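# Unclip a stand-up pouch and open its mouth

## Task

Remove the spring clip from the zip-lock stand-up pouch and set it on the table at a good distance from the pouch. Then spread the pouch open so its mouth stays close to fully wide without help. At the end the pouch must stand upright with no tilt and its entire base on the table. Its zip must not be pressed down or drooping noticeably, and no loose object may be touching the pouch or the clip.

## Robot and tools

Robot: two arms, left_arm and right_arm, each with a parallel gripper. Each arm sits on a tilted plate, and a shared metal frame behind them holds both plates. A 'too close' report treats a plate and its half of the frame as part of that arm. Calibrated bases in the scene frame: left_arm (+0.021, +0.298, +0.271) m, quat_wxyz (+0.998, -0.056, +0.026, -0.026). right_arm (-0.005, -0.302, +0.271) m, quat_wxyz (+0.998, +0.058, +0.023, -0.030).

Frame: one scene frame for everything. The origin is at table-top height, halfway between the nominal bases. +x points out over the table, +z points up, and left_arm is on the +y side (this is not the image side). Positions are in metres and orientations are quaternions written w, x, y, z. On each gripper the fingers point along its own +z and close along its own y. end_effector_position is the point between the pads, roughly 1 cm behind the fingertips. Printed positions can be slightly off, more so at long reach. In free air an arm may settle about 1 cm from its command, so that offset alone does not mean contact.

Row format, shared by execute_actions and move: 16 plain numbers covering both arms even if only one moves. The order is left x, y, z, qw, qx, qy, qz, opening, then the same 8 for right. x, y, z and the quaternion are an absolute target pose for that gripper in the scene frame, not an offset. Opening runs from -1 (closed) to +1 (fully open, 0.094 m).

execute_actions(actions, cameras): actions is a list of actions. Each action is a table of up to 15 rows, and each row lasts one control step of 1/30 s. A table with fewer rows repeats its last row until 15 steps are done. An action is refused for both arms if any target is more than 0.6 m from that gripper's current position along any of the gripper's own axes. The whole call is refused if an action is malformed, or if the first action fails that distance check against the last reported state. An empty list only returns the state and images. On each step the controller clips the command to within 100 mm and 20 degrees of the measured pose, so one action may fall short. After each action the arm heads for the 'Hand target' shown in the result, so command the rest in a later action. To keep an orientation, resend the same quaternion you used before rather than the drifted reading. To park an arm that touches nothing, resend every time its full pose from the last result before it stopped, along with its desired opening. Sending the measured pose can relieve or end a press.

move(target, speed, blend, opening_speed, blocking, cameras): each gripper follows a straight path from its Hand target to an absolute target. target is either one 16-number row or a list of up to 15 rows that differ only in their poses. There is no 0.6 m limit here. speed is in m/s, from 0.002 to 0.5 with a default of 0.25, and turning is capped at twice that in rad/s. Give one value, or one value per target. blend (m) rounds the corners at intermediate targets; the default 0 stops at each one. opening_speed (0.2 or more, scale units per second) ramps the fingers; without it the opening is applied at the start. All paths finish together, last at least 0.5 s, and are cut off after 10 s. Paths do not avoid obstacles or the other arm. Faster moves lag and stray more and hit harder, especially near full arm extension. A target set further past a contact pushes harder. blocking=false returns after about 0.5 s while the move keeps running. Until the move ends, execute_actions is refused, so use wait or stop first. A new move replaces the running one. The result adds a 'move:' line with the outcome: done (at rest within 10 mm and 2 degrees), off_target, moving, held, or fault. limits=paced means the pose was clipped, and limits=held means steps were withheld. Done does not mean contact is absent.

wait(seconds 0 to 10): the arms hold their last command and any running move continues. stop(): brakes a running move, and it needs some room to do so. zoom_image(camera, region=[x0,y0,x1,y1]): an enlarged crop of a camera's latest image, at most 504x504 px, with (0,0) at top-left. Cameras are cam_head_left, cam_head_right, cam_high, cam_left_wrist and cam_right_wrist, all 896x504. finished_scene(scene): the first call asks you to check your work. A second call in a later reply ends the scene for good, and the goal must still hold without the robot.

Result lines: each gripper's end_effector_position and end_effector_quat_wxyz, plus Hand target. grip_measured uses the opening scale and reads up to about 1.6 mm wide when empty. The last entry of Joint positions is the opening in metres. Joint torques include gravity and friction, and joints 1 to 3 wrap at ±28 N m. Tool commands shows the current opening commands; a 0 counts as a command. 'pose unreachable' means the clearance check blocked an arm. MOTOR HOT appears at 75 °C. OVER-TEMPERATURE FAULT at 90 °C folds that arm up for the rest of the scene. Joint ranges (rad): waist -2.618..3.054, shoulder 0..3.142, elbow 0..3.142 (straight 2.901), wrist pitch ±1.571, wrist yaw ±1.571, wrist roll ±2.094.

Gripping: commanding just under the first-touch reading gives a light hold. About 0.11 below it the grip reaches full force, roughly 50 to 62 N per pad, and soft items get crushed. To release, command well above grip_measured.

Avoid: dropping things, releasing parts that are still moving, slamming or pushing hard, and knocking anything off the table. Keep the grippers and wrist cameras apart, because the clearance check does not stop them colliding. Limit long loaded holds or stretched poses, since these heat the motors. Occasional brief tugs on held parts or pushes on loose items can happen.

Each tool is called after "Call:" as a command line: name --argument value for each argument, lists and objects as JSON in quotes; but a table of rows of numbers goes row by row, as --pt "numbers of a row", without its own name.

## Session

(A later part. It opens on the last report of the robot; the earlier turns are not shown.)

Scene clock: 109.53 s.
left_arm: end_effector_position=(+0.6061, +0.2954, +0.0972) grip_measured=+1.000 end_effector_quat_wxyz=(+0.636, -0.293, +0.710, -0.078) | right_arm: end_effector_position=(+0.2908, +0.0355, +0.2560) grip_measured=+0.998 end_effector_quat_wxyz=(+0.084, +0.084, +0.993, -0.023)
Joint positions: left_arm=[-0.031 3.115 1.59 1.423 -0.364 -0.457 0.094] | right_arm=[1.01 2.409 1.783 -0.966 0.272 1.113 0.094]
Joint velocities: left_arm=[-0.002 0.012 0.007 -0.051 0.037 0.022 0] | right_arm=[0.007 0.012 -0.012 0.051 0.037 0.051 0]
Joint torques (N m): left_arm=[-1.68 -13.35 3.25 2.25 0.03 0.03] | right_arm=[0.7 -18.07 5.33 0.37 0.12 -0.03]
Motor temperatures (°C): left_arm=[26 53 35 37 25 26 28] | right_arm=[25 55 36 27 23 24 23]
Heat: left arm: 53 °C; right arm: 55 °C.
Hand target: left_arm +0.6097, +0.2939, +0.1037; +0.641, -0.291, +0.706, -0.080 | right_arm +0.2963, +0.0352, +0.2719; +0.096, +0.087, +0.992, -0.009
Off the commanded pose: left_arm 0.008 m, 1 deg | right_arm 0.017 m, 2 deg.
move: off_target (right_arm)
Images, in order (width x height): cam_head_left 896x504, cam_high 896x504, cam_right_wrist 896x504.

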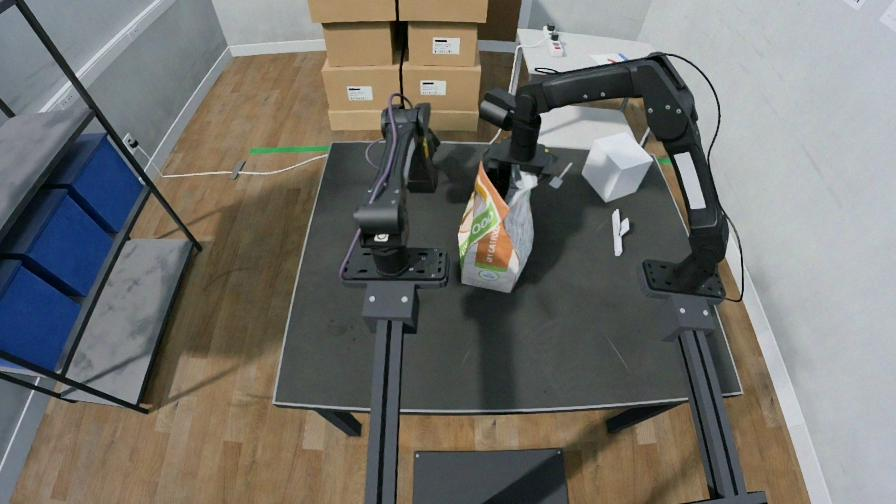

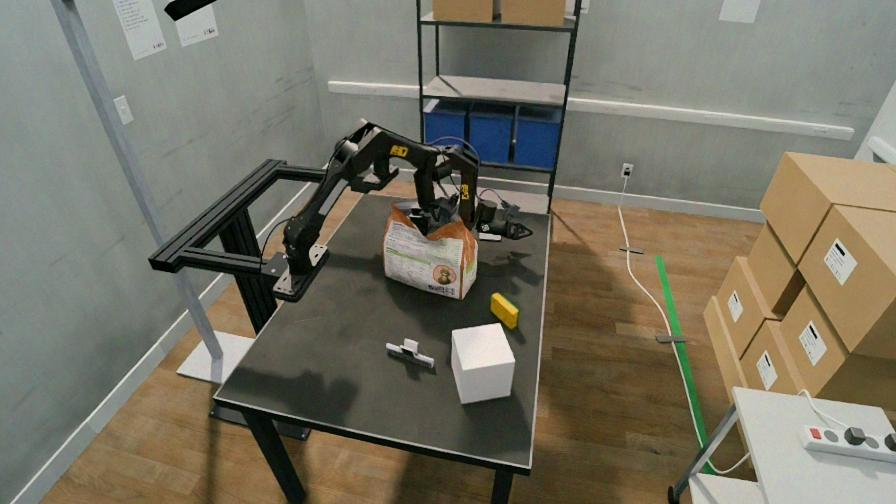

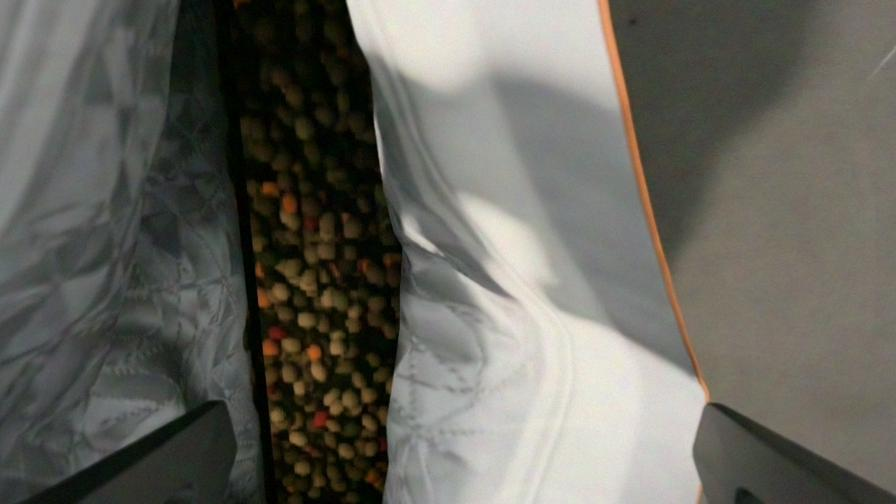

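Call:
move --target '[0.6097,0.2939,0.1037,0.641,-0.291,0.706,-0.080,1,0.295,0.062,0.275,0.0957,0.0867,0.9916,-0.0084,1]' --speed 0.06 --cameras '["cam_right_wrist"]'

Call:
move --target '[0.6097,0.2939,0.1037,0.641,-0.291,0.706,-0.080,1,0.295,0.064,0.285,0.0957,0.0867,0.9916,-0.0084,-0.6]' --speed 0.06 --opening_speed 1 --cameras '["cam_right_wrist"]'

Call:
move --target '[0.6097,0.2939,0.1037,0.641,-0.291,0.706,-0.080,1,0.293,0.062,0.375,0.0957,0.0867,0.9916,-0.0084,-0.6]' --speed 0.1 --cameras '["cam_right_wrist","cam_high","cam_head_left"]'

Call:
zoom_image --camera "cam_high" --region '[360, 160, 510, 310]'

Call:
zoom_image --camera "cam_head_left" --region '[430, 120, 590, 310]'

Scene clock: 111.13 s.
left_arm: end_effector_position=(+0.6061, +0.2954, +0.0972) grip_measured=+1.000 end_effector_quat_wxyz=(+0.636, -0.293, +0.710, -0.078) | right_arm: end_effector_position=(+0.2959, +0.0578, +0.2806) grip_measured=+0.998 end_effector_quat_wxyz=(+0.096, +0.089, +0.991, -0.003)
Joint positions: left_arm=[-0.031 3.115 1.59 1.423 -0.364 -0.457 0.094] | right_arm=[1.034 2.427 1.907 -1.033 0.272 1.14 0.094]
Joint velocities: left_arm=[-0.002 -0.012 0.012 0.022 -0.022 -0.022 0] | right_arm=[-0.007 0.002 -0.012 -0.051 0.007 0.066 0]
Joint torques (N m): left_arm=[-1.7 -13.34 3.28 2.25 0.03 0.02] | right_arm=[1.73 -12.45 8.57 0.32 0.13 0.06]
Motor temperatures (°C): left_arm=[26 53 35 37 25 26 28] | right_arm=[25 55 36 27 23 24 23]
Heat: left arm: 53 °C; right arm: 55 °C.
Hand target: left_arm +0.6097, +0.2939, +0.1037; +0.641, -0.291, +0.706, -0.080 | right_arm +0.2942, +0.0618, +0.2750; +0.096, +0.087, +0.992, -0.008
Off the commanded pose: left_arm 0.008 m, 1 deg | right_arm 0.007 m, 1 deg.
move: done
Images, in order (width x height): cam_right_wrist 896x504.

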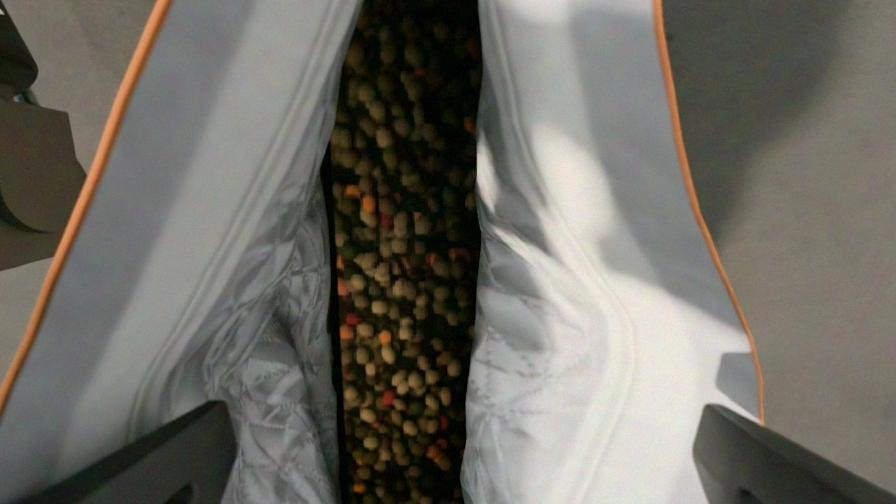

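Scene clock: 112.97 s.
left_arm: end_effector_position=(+0.6061, +0.2954, +0.0972) grip_measured=+1.000 end_effector_quat_wxyz=(+0.636, -0.293, +0.710, -0.078) | right_arm: end_effector_position=(+0.2985, +0.0599, +0.2908) grip_measured=-0.598 end_effector_quat_wxyz=(+0.097, +0.092, +0.991, +0.000)
Joint positions: left_arm=[-0.031 3.115 1.59 1.423 -0.364 -0.457 0.094] | right_arm=[1.034 2.427 1.948 -1.069 0.272 1.144 0.019]
Joint velocities: left_arm=[-0.012 0.002 -0.012 0.007 -0.11 0.007 0] | right_arm=[-0.012 -0.002 -0.002 -0.066 -0.037 -0.022 0]
Joint torques (N m): left_arm=[-1.68 -13.35 3.23 2.25 0.02 0.03] | right_arm=[2 -12.42 8.66 0.27 0.12 0.07]
Motor temperatures (°C): left_arm=[26 53 35 37 25 26 28] | right_arm=[25 55 36 27 23 24 23]
Heat: left arm: 53 °C; right arm: 55 °C.
Hand target: left_arm +0.6097, +0.2939, +0.1037; +0.641, -0.291, +0.706, -0.080 | right_arm +0.2948, +0.0638, +0.2851; +0.096, +0.087, +0.992, -0.008
Off the commanded pose: left_arm 0.008 m, 1 deg | right_arm 0.008 m, 1 deg.
move: done
Images, in order (width x height): cam_right_wrist 896x504.

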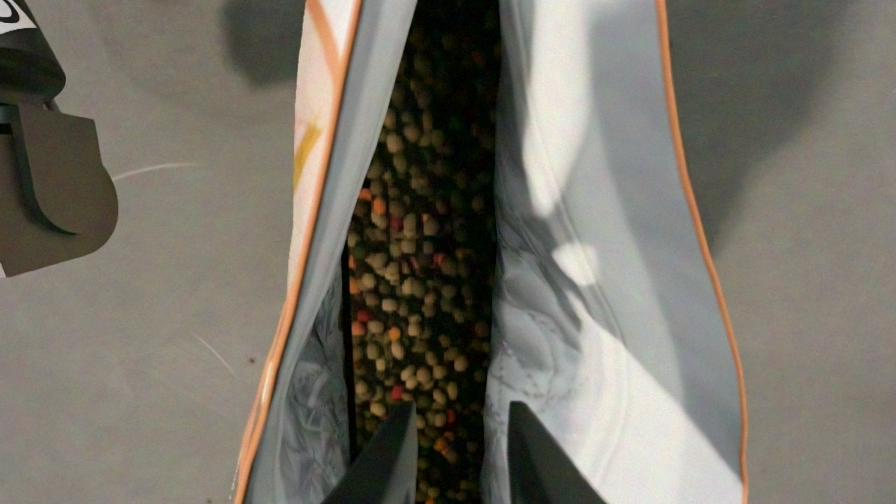

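Scene clock: 114.67 s.
left_arm: end_effector_position=(+0.6061, +0.2954, +0.0972) grip_measured=+1.000 end_effector_quat_wxyz=(+0.636, -0.293, +0.710, -0.078) | right_arm: end_effector_position=(+0.2948, +0.0582, +0.3747) grip_measured=-0.598 end_effector_quat_wxyz=(+0.094, +0.089, +0.992, -0.005)
Joint positions: left_arm=[-0.031 3.115 1.59 1.423 -0.364 -0.457 0.094] | right_arm=[1.056 2.427 2.281 -1.42 0.272 1.165 0.019]
Joint velocities: left_arm=[-0.002 0.017 -0.002 0.022 0.037 -0.051 0] | right_arm=[-0.012 -0.007 -0.022 0.022 -0.022 -0.037 -0.001]
Joint torques (N m): left_arm=[-1.69 -13.34 3.26 2.25 0.03 0.02] | right_arm=[1.76 -13.48 8.55 0.24 0.13 0.07]
Motor temperatures (°C): left_arm=[26 54 35 37 25 26 28] | right_arm=[25 55 36 27 23 24 23]
Heat: left arm: 54 °C; right arm: 55 °C.
Hand target: left_arm +0.6097, +0.2939, +0.1037; +0.641, -0.291, +0.706, -0.080 | right_arm +0.2924, +0.0612, +0.3749; +0.096, +0.087, +0.992, -0.008
Off the commanded pose: left_arm 0.008 m, 1 deg | right_arm 0.004 m, 0 deg.
move: done
Images, in order (width x height): cam_head_left 896x504, cam_high 896x504, cam_right_wrist 896x504.

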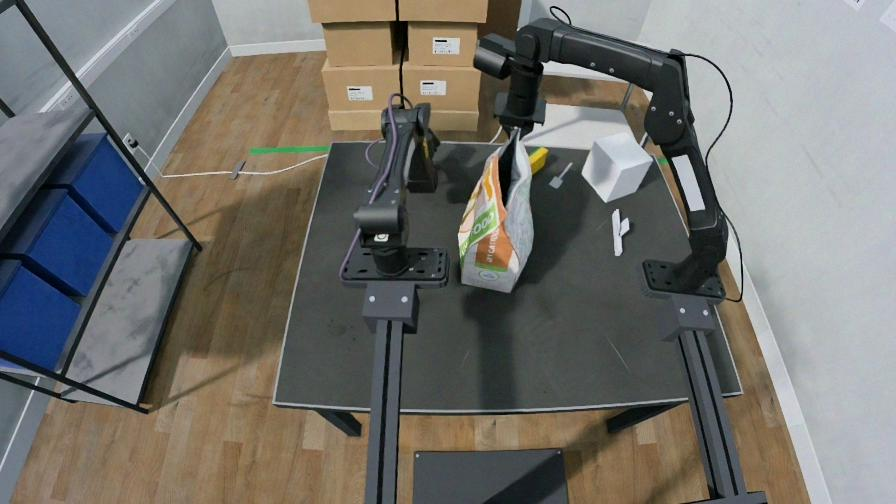

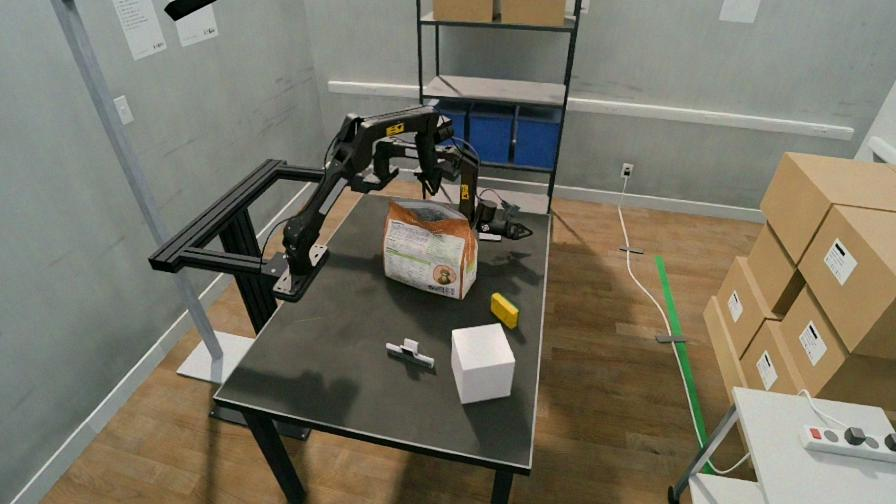

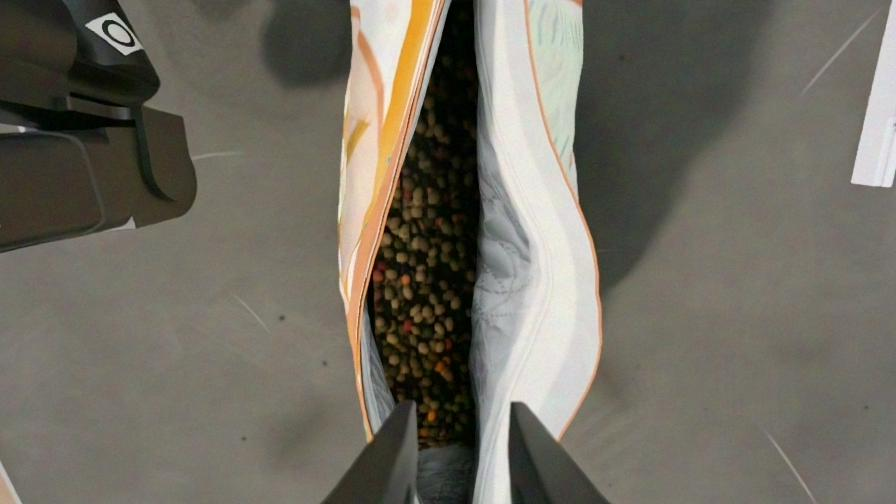

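Scaled by 3.360 from the camera's 896x504 image, which has a finer 1280x720 frame.

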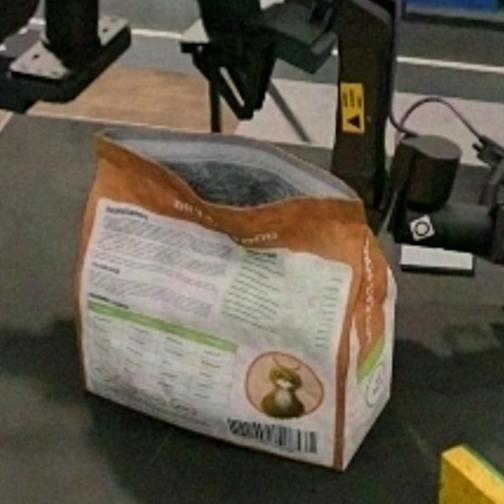

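Scaled by 2.653 from the camera's 896x504 image, which has a finer 1280x720 frame.

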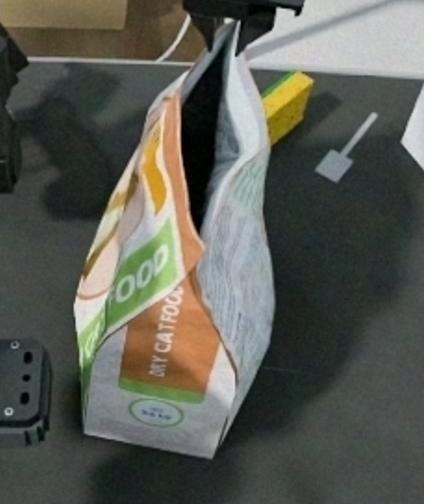

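Call:
move --target '[0.6097,0.2939,0.1037,0.641,-0.291,0.706,-0.080,1,0.296,0.056,0.256,0.0957,0.0867,0.9916,-0.0084,-0.6]' --speed 0.1 --cameras '[]'

Call:
move --target '[0.6097,0.2939,0.1037,0.641,-0.291,0.706,-0.080,1,0.296,0.056,0.260,0.0957,0.0867,0.9916,-0.0084,1]' --speed 0.05 --opening_speed 1.1 --cameras '[]'

Call:
move --target '[0.6097,0.2939,0.1037,0.641,-0.291,0.706,-0.080,1,0.297,0.122,0.255,0.0957,0.0867,0.9916,-0.0084,1]' --speed 0.06 --cameras '["cam_right_wrist","cam_head_left"]'

Call:
zoom_image --camera "cam_head_left" --region '[430, 120, 590, 310]'

Scene clock: 117.07 s.
left_arm: end_effector_position=(+0.6061, +0.2954, +0.0972) grip_measured=+1.000 end_effector_quat_wxyz=(+0.636, -0.293, +0.710, -0.078) | right_arm: end_effector_position=(+0.2969, +0.0594, +0.2682) grip_measured=-0.598 end_effector_quat_wxyz=(+0.099, +0.089, +0.991, +0.001)
Joint positions: left_arm=[-0.031 3.115 1.59 1.423 -0.364 -0.457 0.094] | right_arm=[1.031 2.437 1.874 -0.979 0.272 1.135 0.019]
Joint velocities: left_arm=[-0.007 -0.007 -0.017 -0.081 -0.007 -0.095 0] | right_arm=[-0.002 -0.002 -0.002 0.051 -0.037 -0.11 0.001]
Joint torques (N m): left_arm=[-1.7 -13.37 3.22 2.24 0.03 0.03] | right_arm=[0.85 -12.78 5.86 0.56 0.12 -0.02]
Motor temperatures (°C): left_arm=[26 54 35 37 25 26 28] | right_arm=[25 55 36 27 23 24 23]
Heat: left arm: 54 °C; right arm: 55 °C.
Hand target: left_arm +0.6097, +0.2939, +0.1037; +0.641, -0.291, +0.706, -0.080 | right_arm +0.2965, +0.0566, +0.2561; +0.096, +0.087, +0.992, -0.008
Off the commanded pose: left_arm 0.008 m, 1 deg | right_arm 0.013 m, 1 deg.
move: off_target (right_arm)
No camera images: "cameras" was empty.

Scene clock: 118.73 s.
left_arm: end_effector_position=(+0.6061, +0.2954, +0.0972) grip_measured=+1.000 end_effector_quat_wxyz=(+0.636, -0.293, +0.710, -0.078) | right_arm: end_effector_position=(+0.2961, +0.0581, +0.2681) grip_measured=+0.998 end_effector_quat_wxyz=(+0.097, +0.088, +0.991, -0.001)
Joint positions: left_arm=[-0.031 3.115 1.59 1.423 -0.364 -0.457 0.094] | right_arm=[1.031 2.437 1.874 -0.985 0.272 1.135 0.094]
Joint velocities: left_arm=[-0.002 -0.017 0.002 -0.022 -0.037 -0.007 0] | right_arm=[-0.002 0.007 0.012 -0.007 -0.051 -0.051 -0.003]
Joint torques (N m): left_arm=[-1.68 -13.38 3.22 2.25 0.02 0.02] | right_arm=[0.88 -13.39 5.98 0.5 0.13 -0.01]
Motor temperatures (°C): left_arm=[26 54 35 37 25 26 28] | right_arm=[25 55 36 27 23 24 23]
Heat: left arm: 54 °C; right arm: 55 °C.
Hand target: left_arm +0.6097, +0.2939, +0.1037; +0.641, -0.291, +0.706, -0.080 | right_arm +0.2960, +0.0559, +0.2601; +0.096, +0.087, +0.992, -0.008
Off the commanded pose: left_arm 0.008 m, 1 deg | right_arm 0.008 m, 1 deg.
move: done
No camera images: "cameras" was empty.

Scene clock: 120.43 s.
left_arm: end_effector_position=(+0.6061, +0.2954, +0.0972) grip_measured=+1.000 end_effector_quat_wxyz=(+0.636, -0.293, +0.710, -0.078) | right_arm: end_effector_position=(+0.2960, +0.1087, +0.2609) grip_measured=+0.998 end_effector_quat_wxyz=(+0.088, +0.088, +0.992, -0.019)
Joint positions: left_arm=[-0.031 3.115 1.59 1.423 -0.364 -0.457 0.094] | right_arm=[1.085 2.734 2.388 -1.259 0.272 1.199 0.094]
Joint velocities: left_arm=[-0.007 0.017 0.017 -0.007 -0.051 -0.037 0] | right_arm=[0.012 -0.007 -0.017 -0.007 0.022 -0.007 0]
Joint torques (N m): left_arm=[-1.66 -13.31 3.23 2.25 0.02 0.03] | right_arm=[2.28 -14.16 9.09 0.6 0.12 0.09]
Motor temperatures (°C): left_arm=[26 54 35 37 25 26 28] | right_arm=[25 55 36 27 23 24 23]
Heat: left arm: 54 °C; right arm: 55 °C.
Hand target: left_arm +0.6097, +0.2939, +0.1037; +0.641, -0.291, +0.706, -0.080 | right_arm +0.2951, +0.1209, +0.2551; +0.096, +0.086, +0.992, -0.008
Off the commanded pose: left_arm 0.008 m, 1 deg | right_arm 0.015 m, 2 deg.
move: off_target (right_arm)
Images, in order (width x height): cam_head_left 896x504, cam_right_wrist 896x504.

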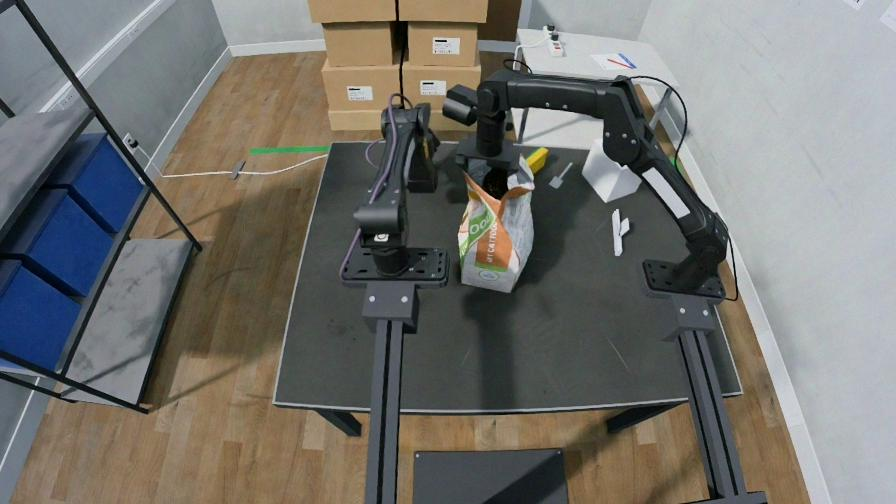

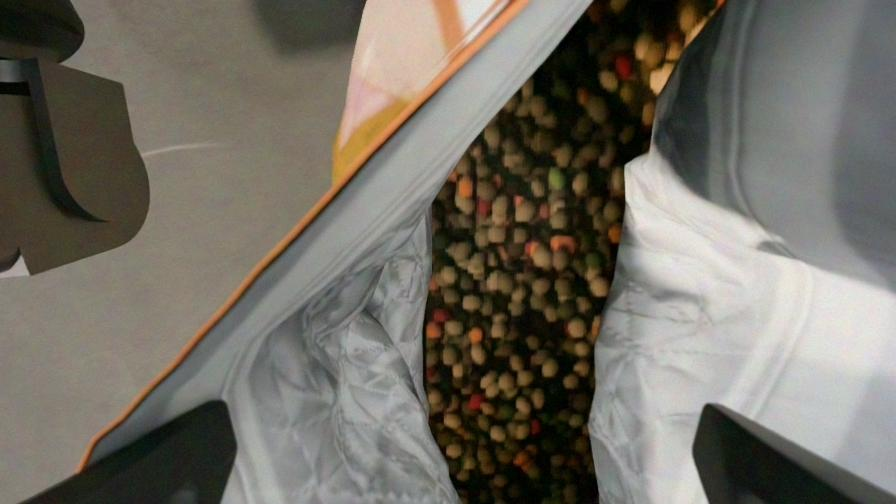

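Scaled by 2.653 from the camera's 896x504 image, which has a finer 1280x720 frame.

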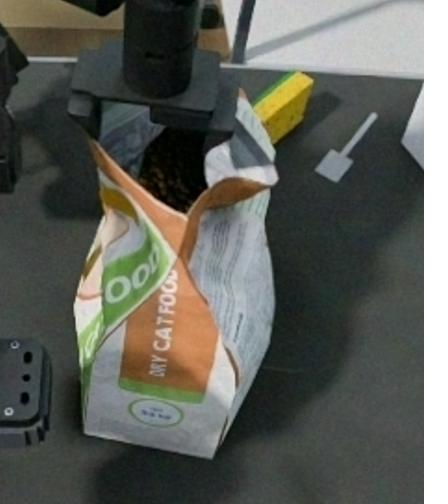

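Call:
move --pt "0.6097 0.2939 0.1037 0.641 -0.291 0.706 -0.080 1 0.297 0.06 0.275 0.0957 0.0867 0.9916 -0.0084 1" --pt "0.6097 0.2939 0.1037 0.641 -0.291 0.706 -0.080 1 0.297 0.012 0.30 0.0957 0.0867 0.9916 -0.0084 1" --speed 0.06 --cameras '["cam_right_wrist","cam_high"]'

Call:
zoom_image --camera "cam_high" --region '[360, 160, 510, 310]'

Scene clock: 123.20 s.
left_arm: end_effector_position=(+0.6061, +0.2954, +0.0972) grip_measured=+1.000 end_effector_quat_wxyz=(+0.636, -0.293, +0.710, -0.078) | right_arm: end_effector_position=(+0.2947, +0.0122, +0.2848) grip_measured=+0.998 end_effector_quat_wxyz=(+0.083, +0.085, +0.993, -0.025)
Joint positions: left_arm=[-0.031 3.115 1.59 1.423 -0.364 -0.457 0.094] | right_arm=[0.978 2.309 1.735 -1.015 0.272 1.082 0.094]
Joint velocities: left_arm=[-0.017 0.007 -0.002 -0.051 -0.007 -0.037 0] | right_arm=[-0.022 0.012 -0.007 -0.007 -0.037 0.095 0]
Joint torques (N m): left_arm=[-1.7 -13.34 3.25 2.24 0.03 0.02] | right_arm=[0.85 -17.36 5.46 0.41 0.12 -0.01]
Motor temperatures (°C): left_arm=[26 54 35 37 25 26 28] | right_arm=[25 56 36 27 23 24 23]
Heat: left arm: 54 °C; right arm: 56 °C.
Hand target: left_arm +0.6097, +0.2939, +0.1037; +0.641, -0.291, +0.706, -0.080 | right_arm +0.2991, +0.0125, +0.3000; +0.095, +0.087, +0.992, -0.009
Off the commanded pose: left_arm 0.008 m, 1 deg | right_arm 0.015 m, 2 deg.
move: off_target (right_arm)
Images, in order (width x height): cam_high 896x504, cam_right_wrist 896x504.

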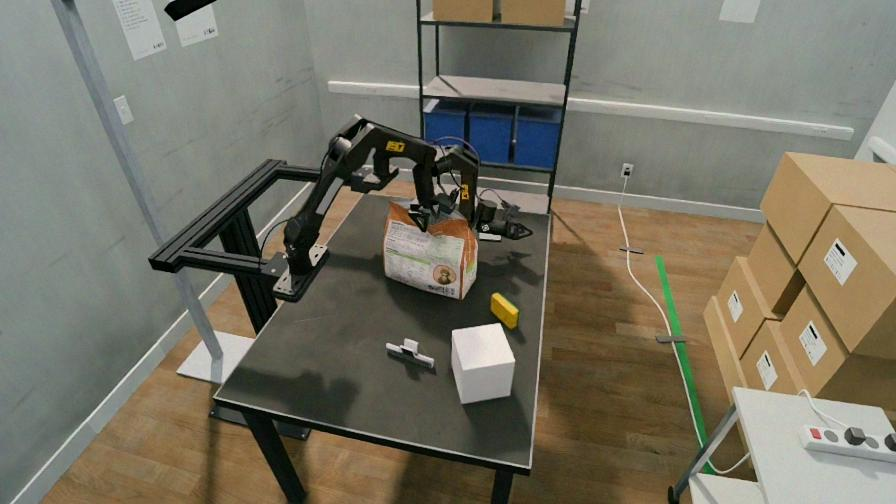

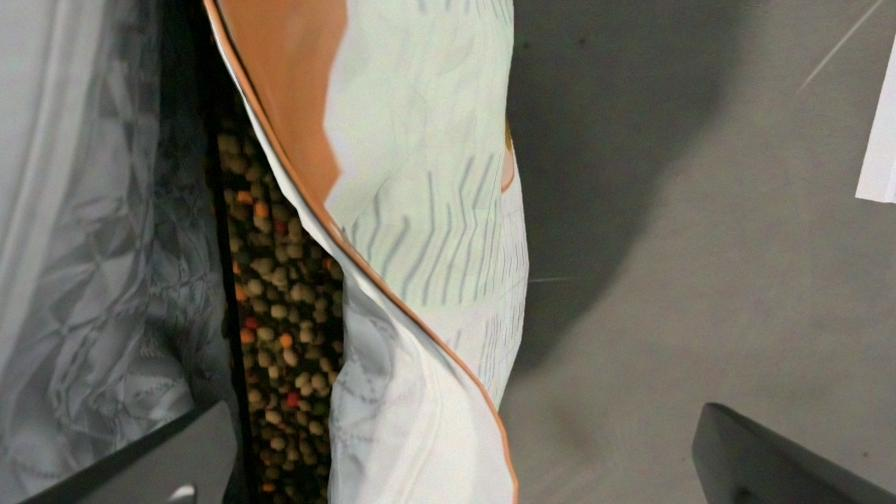

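Scaled by 3.360 from the camera's 896x504 image, which has a finer 1280x720 frame.

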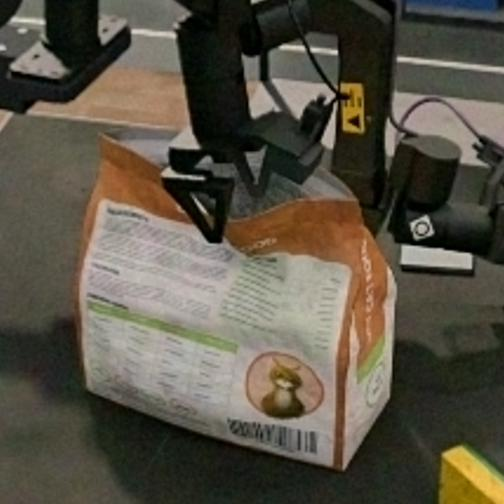

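Call:
move --target '[0.6097,0.2939,0.1037,0.641,-0.291,0.706,-0.080,1,0.295,0.025,0.375,0.0957,0.0867,0.9916,-0.0084,1]' --speed 0.1 --cameras '[]'

Call:
move --target '[0.6097,0.2939,0.1037,0.641,-0.291,0.706,-0.080,1,0.295,0.062,0.365,0.0957,0.0867,0.9916,-0.0084,-0.6]' --speed 0.1 --opening_speed 1.5 --cameras '["cam_right_wrist"]'

Scene clock: 125.07 s.
left_arm: end_effector_position=(+0.6061, +0.2954, +0.0972) grip_measured=+1.000 end_effector_quat_wxyz=(+0.636, -0.293, +0.710, -0.078) | right_arm: end_effector_position=(+0.2936, +0.0216, +0.3565) grip_measured=+0.998 end_effector_quat_wxyz=(+0.084, +0.085, +0.993, -0.023)
Joint positions: left_arm=[-0.031 3.115 1.59 1.423 -0.364 -0.457 0.094] | right_arm=[1.01 2.299 2.003 -1.298 0.272 1.115 0.094]
Joint velocities: left_arm=[-0.007 -0.027 -0.007 -0.037 0.022 0.037 0] | right_arm=[-0.007 0.012 0.027 -0.007 0.037 0.066 0]
Joint torques (N m): left_arm=[-1.68 -13.31 3.21 2.23 0.02 0.03] | right_arm=[1.7 -16.2 8.43 0.14 0.12 0.08]
Motor temperatures (°C): left_arm=[26 54 35 37 25 26 28] | right_arm=[25 57 36 27 23 24 23]
Heat: left arm: 54 °C; right arm: 57 °C.
Hand target: left_arm +0.6097, +0.2939, +0.1037; +0.641, -0.291, +0.706, -0.080 | right_arm +0.2941, +0.0243, +0.3748; +0.096, +0.087, +0.992, -0.008
Off the commanded pose: left_arm 0.008 m, 1 deg | right_arm 0.019 m, 2 deg.
move: off_target (right_arm)
No camera images: "cameras" was empty.

Scene clock: 126.37 s.
left_arm: end_effector_position=(+0.6061, +0.2954, +0.0972) grip_measured=+1.000 end_effector_quat_wxyz=(+0.636, -0.293, +0.710, -0.078) | right_arm: end_effector_position=(+0.2949, +0.0597, +0.3674) grip_measured=-0.598 end_effector_quat_wxyz=(+0.096, +0.088, +0.992, -0.003)
Joint positions: left_arm=[-0.031 3.115 1.59 1.423 -0.364 -0.457 0.094] | right_arm=[1.056 2.417 2.235 -1.376 0.272 1.16 0.019]
Joint velocities: left_arm=[0.002 0.017 -0.022 0.022 0.139 -0.051 0] | right_arm=[0.002 0.002 -0.002 -0.051 0.007 0.022 -0.001]
Joint torques (N m): left_arm=[-1.72 -13.33 3.23 2.25 0.03 0.03] | right_arm=[1.47 -12.94 8.68 0.24 0.13 0.08]
Motor temperatures (°C): left_arm=[26 54 35 37 25 26 28] | right_arm=[25 57 36 27 23 24 23]
Heat: left arm: 54 °C; right arm: 57 °C.
Hand target: left_arm +0.6097, +0.2939, +0.1037; +0.641, -0.291, +0.706, -0.080 | right_arm +0.2940, +0.0618, +0.3648; +0.096, +0.087, +0.992, -0.008
Off the commanded pose: left_arm 0.008 m, 1 deg | right_arm 0.003 m, 1 deg.
move: done
Images, in order (width x height): cam_right_wrist 896x504.

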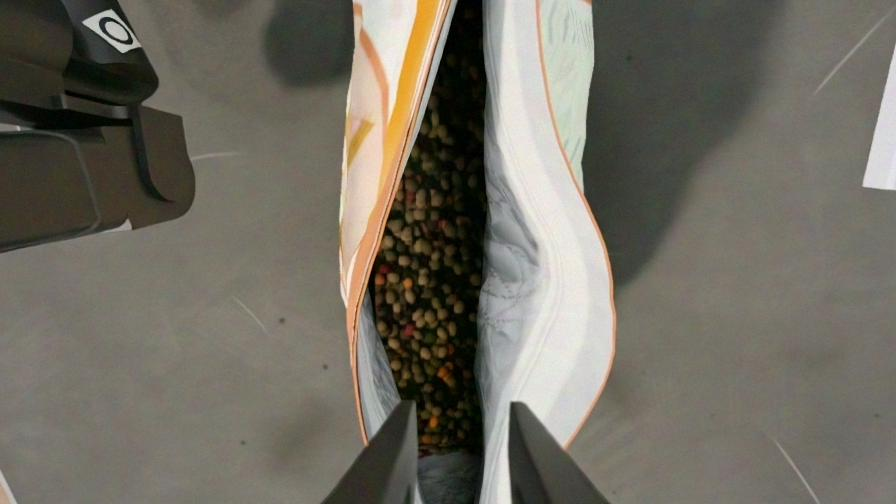

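Call:
move --target '[0.6097,0.2939,0.1037,0.641,-0.291,0.706,-0.080,1,0.296,0.055,0.248,0.0957,0.0867,0.9916,-0.0084,-0.6]' --speed 0.1 --cameras '[]'

Call:
move --target '[0.6097,0.2939,0.1037,0.641,-0.291,0.706,-0.080,1,0.296,0.055,0.248,0.0957,0.0867,0.9916,-0.0084,1]' --speed 0.05 --opening_speed 1.1 --cameras '[]'

Call:
move --pt "0.6097 0.2939 0.1037 0.641 -0.291 0.706 -0.080 1 0.296 0.028 0.258 0.0957 0.0867 0.9916 -0.0084 1" --pt "0.6097 0.2939 0.1037 0.641 -0.291 0.706 -0.080 1 0.297 0.06 0.25 0.0957 0.0867 0.9916 -0.0084 1" --pt "0.6097 0.2939 0.1037 0.641 -0.291 0.706 -0.080 1 0.299 0.125 0.245 0.0957 0.0867 0.9916 -0.0084 1" --speed 0.07 --cameras '["cam_right_wrist","cam_head_left"]'

Call:
zoom_image --camera "cam_head_left" --region '[430, 120, 590, 310]'

Scene clock: 128.83 s.
left_arm: end_effector_position=(+0.6061, +0.2954, +0.0972) grip_measured=+1.000 end_effector_quat_wxyz=(+0.636, -0.293, +0.710, -0.078) | right_arm: end_effector_position=(+0.2966, +0.0577, +0.2587) grip_measured=-0.598 end_effector_quat_wxyz=(+0.097, +0.088, +0.991, -0.001)
Joint positions: left_arm=[-0.031 3.115 1.59 1.423 -0.364 -0.457 0.094] | right_arm=[1.027 2.445 1.851 -0.951 0.272 1.131 0.019]
Joint velocities: left_arm=[0.017 -0.012 -0.017 -0.066 0.022 -0.037 0] | right_arm=[0.012 0.007 -0.012 0.037 -0.051 -0.022 -0.001]
Joint torques (N m): left_arm=[-1.7 -13.31 3.23 2.25 0.03 0.03] | right_arm=[0.81 -12.92 5.96 0.56 0.13 -0.01]
Motor temperatures (°C): left_arm=[26 54 35 37 25 26 28] | right_arm=[25 57 35 27 23 24 23]
Heat: left arm: 54 °C; right arm: 57 °C.
Hand target: left_arm +0.6097, +0.2939, +0.1037; +0.641, -0.291, +0.706, -0.080 | right_arm +0.2967, +0.0554, +0.2480; +0.096, +0.087, +0.992, -0.009
Off the commanded pose: left_arm 0.008 m, 1 deg | right_arm 0.011 m, 1 deg.
move: off_target (right_arm)
No camera images: "cameras" was empty.

Scene clock: 130.53 s.
left_arm: end_effector_position=(+0.6061, +0.2954, +0.0972) grip_measured=+1.000 end_effector_quat_wxyz=(+0.636, -0.293, +0.710, -0.078) | right_arm: end_effector_position=(+0.2958, +0.0567, +0.2574) grip_measured=+0.998 end_effector_quat_wxyz=(+0.096, +0.088, +0.991, -0.002)
Joint positions: left_arm=[-0.031 3.115 1.59 1.423 -0.364 -0.457 0.094] | right_arm=[1.027 2.445 1.846 -0.95 0.272 1.131 0.094]
Joint velocities: left_arm=[0.002 -0.022 -0.002 -0.081 -0.051 -0.022 0] | right_arm=[0.007 0.007 -0.022 -0.066 -0.022 -0.051 -0.001]
Joint torques (N m): left_arm=[-1.68 -13.33 3.21 2.25 0.03 0.03] | right_arm=[0.87 -13.26 5.85 0.57 0.12 -0.01]
Motor temperatures (°C): left_arm=[26 54 35 37 25 26 28] | right_arm=[25 57 35 27 23 24 23]
Heat: left arm: 54 °C; right arm: 57 °C.
Hand target: left_arm +0.6097, +0.2939, +0.1037; +0.641, -0.291, +0.706, -0.080 | right_arm +0.2960, +0.0549, +0.2481; +0.096, +0.087, +0.992, -0.008
Off the commanded pose: left_arm 0.008 m, 1 deg | right_arm 0.010 m, 1 deg.
move: done
No camera images: "cameras" was empty.

Scene clock: 133.03 s.
left_arm: end_effector_position=(+0.6061, +0.2954, +0.0972) grip_measured=+1.000 end_effector_quat_wxyz=(+0.636, -0.293, +0.710, -0.078) | right_arm: end_effector_position=(+0.2974, +0.1122, +0.2511) grip_measured=+0.998 end_effector_quat_wxyz=(+0.087, +0.088, +0.992, -0.018)
Joint positions: left_arm=[-0.031 3.115 1.59 1.423 -0.364 -0.457 0.094] | right_arm=[1.084 2.765 2.41 -1.248 0.269 1.196 0.094]
Joint velocities: left_arm=[0.002 -0.007 0.007 -0.007 0.081 -0.022 0] | right_arm=[-0.027 0.002 0.007 -0.007 0.037 -0.007 0]
Joint torques (N m): left_arm=[-1.68 -13.37 3.25 2.24 0.03 0.03] | right_arm=[2.24 -14.27 9.11 0.61 0.16 0.1]
Motor temperatures (°C): left_arm=[26 54 34 37 25 26 28] | right_arm=[25 57 35 27 23 24 23]
Heat: left arm: 54 °C; right arm: 57 °C.
Hand target: left_arm +0.6097, +0.2939, +0.1037; +0.641, -0.291, +0.706, -0.080 | right_arm +0.2969, +0.1238, +0.2451; +0.096, +0.087, +0.992, -0.008
Off the commanded pose: left_arm 0.008 m, 1 deg | right_arm 0.014 m, 2 deg.
move: off_target (right_arm)
Images, in order (width x height): cam_head_left 896x504, cam_right_wrist 896x504.

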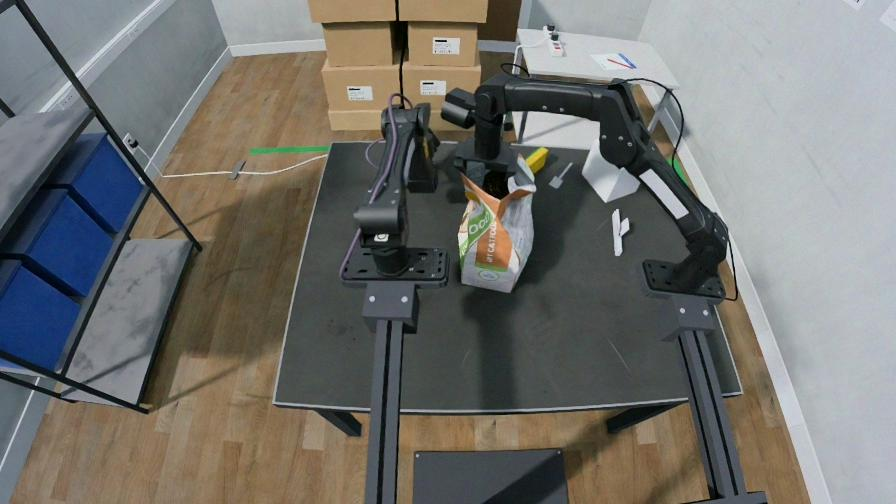

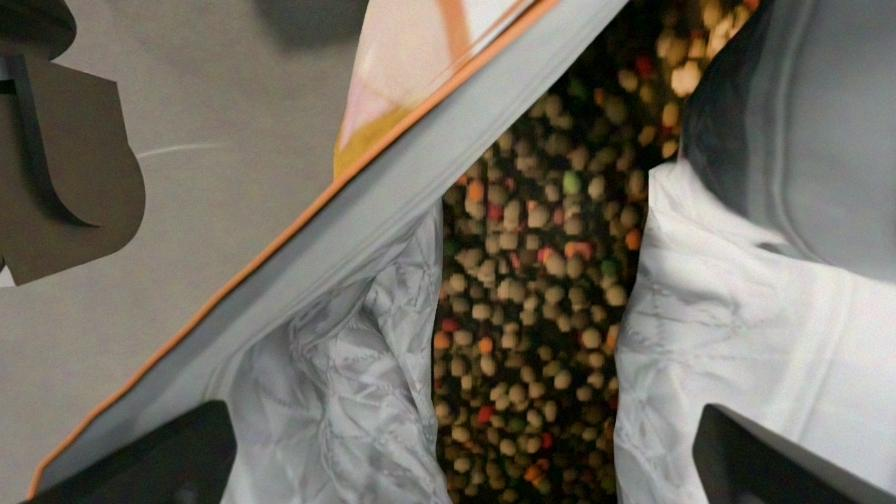

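Scaled by 2.653 from the camera's 896x504 image, which has a finer 1280x720 frame.

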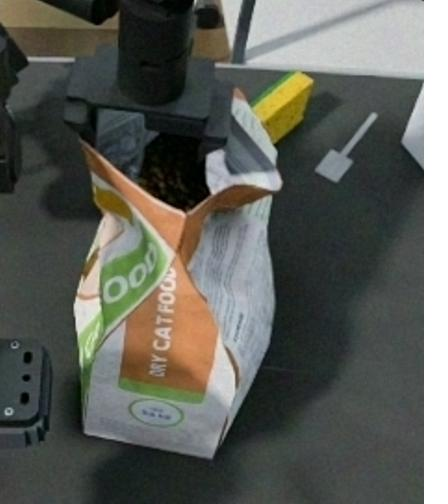

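Call:
move --target '[0.6097,0.2939,0.1037,0.641,-0.291,0.706,-0.080,1,0.297,0.078,0.265,0.0957,0.0867,0.9916,-0.0084,0]' --speed 0.03 --opening_speed 0.6 --cameras '["cam_right_wrist"]'

Call:
move --target '[0.6097,0.2939,0.1037,0.641,-0.291,0.706,-0.080,1,0.295,0.072,0.375,0.0957,0.0867,0.9916,-0.0084,-0.4]' --speed 0.1 --cameras '["cam_right_wrist","cam_high","cam_head_left"]'

Call:
zoom_image --camera "cam_head_left" --region '[430, 120, 590, 310]'

Scene clock: 135.40 s.
left_arm: end_effector_position=(+0.6061, +0.2954, +0.0972) grip_measured=+1.000 end_effector_quat_wxyz=(+0.636, -0.293, +0.710, -0.078) | right_arm: end_effector_position=(+0.2901, +0.0758, +0.2438) grip_measured=+0.002 end_effector_quat_wxyz=(+0.081, +0.083, +0.993, -0.029)
Joint positions: left_arm=[-0.031 3.115 1.59 1.423 -0.364 -0.457 0.094] | right_arm=[1.056 2.59 2.054 -1.083 0.269 1.162 0.047]
Joint velocities: left_arm=[0.012 -0.002 -0.002 0.022 -0.022 0.007 0] | right_arm=[-0.007 0.012 -0.022 0.051 -0.037 -0.037 0.002]
Joint torques (N m): left_arm=[-1.69 -13.33 3.28 2.25 0.03 0.02] | right_arm=[0.92 -20.01 5.53 0.38 0.16 -0.05]
Motor temperatures (°C): left_arm=[26 54 34 37 25 26 27] | right_arm=[25 59 35 27 23 24 23]
Heat: left arm: 54 °C; right arm: 59 °C.
Hand target: left_arm +0.6097, +0.2939, +0.1037; +0.641, -0.291, +0.706, -0.080 | right_arm +0.2977, +0.0783, +0.2648; +0.096, +0.087, +0.992, -0.009
Off the commanded pose: left_arm 0.008 m, 1 deg | right_arm 0.022 m, 3 deg.
move: off_target (right_arm)
Images, in order (width x height): cam_right_wrist 896x504.

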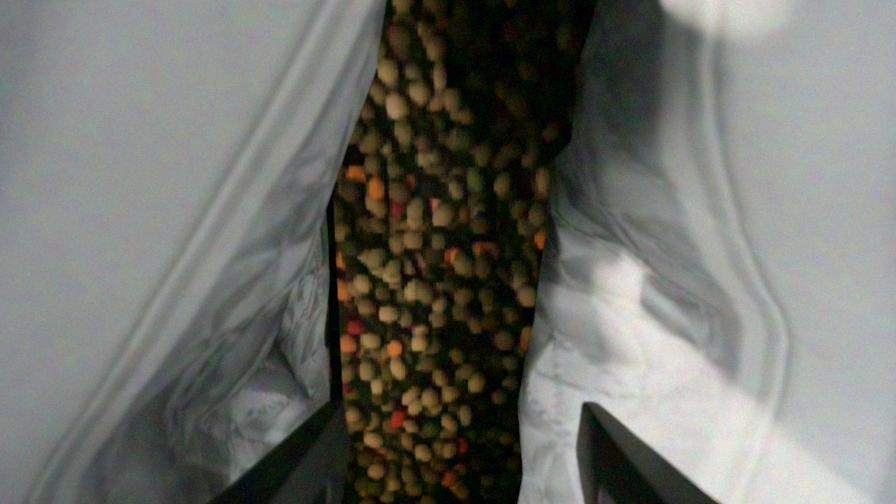

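Scene clock: 137.33 s.
left_arm: end_effector_position=(+0.6061, +0.2954, +0.0972) grip_measured=+1.000 end_effector_quat_wxyz=(+0.636, -0.293, +0.710, -0.078) | right_arm: end_effector_position=(+0.2947, +0.0689, +0.3571) grip_measured=-0.398 end_effector_quat_wxyz=(+0.085, +0.086, +0.992, -0.022)
Joint positions: left_arm=[-0.031 3.115 1.59 1.423 -0.364 -0.457 0.094] | right_arm=[1.064 2.535 2.404 -1.475 0.269 1.172 0.028]
Joint velocities: left_arm=[0.007 -0.002 -0.002 -0.007 -0.037 0.007 0] | right_arm=[-0.012 0.007 -0.002 0.007 -0.051 0.007 0]
Joint torques (N m): left_arm=[-1.68 -13.33 3.23 2.25 0.04 0.02] | right_arm=[1.83 -17.43 8.46 0.12 0.15 0.08]
Motor temperatures (°C): left_arm=[26 54 34 37 25 26 27] | right_arm=[25 61 35 27 23 24 23]
Heat: left arm: 54 °C; right arm: 61 °C.
Hand target: left_arm +0.6097, +0.2939, +0.1037; +0.641, -0.291, +0.706, -0.080 | right_arm +0.2943, +0.0712, +0.3749; +0.096, +0.087, +0.992, -0.008
Off the commanded pose: left_arm 0.008 m, 1 deg | right_arm 0.018 m, 2 deg.
move: off_target (right_arm)
Images, in order (width x height): cam_head_left 896x504, cam_high 896x504, cam_right_wrist 896x504.

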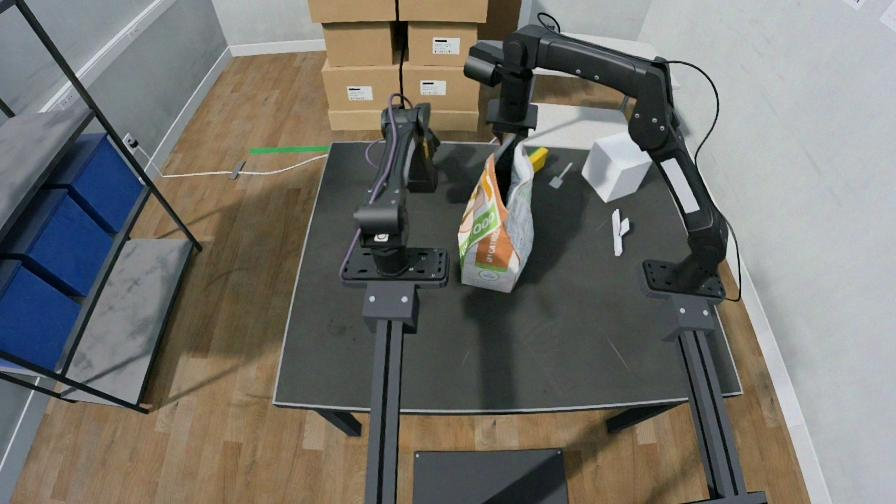

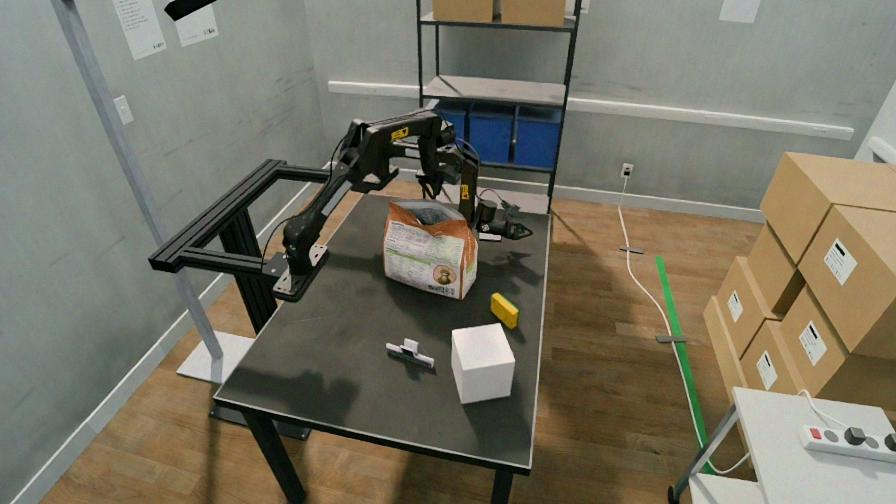

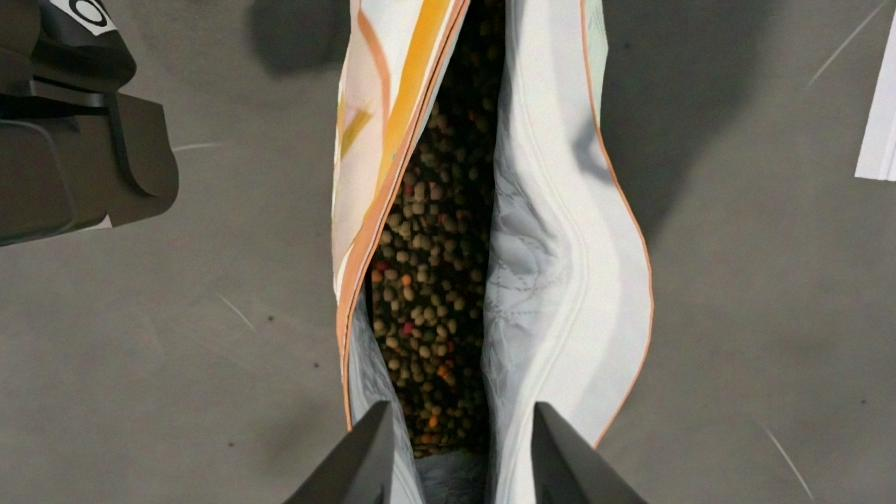

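Scaled by 2.653 from the camera's 896x504 image, which has a finer 1280x720 frame.

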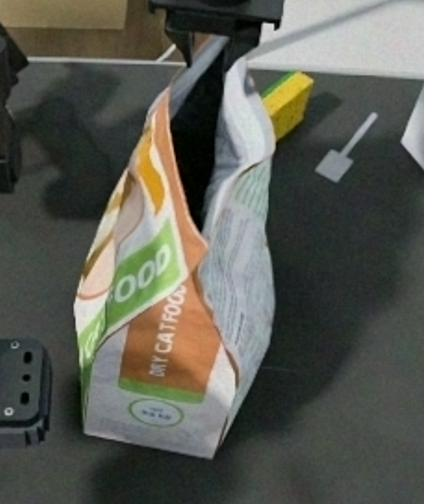

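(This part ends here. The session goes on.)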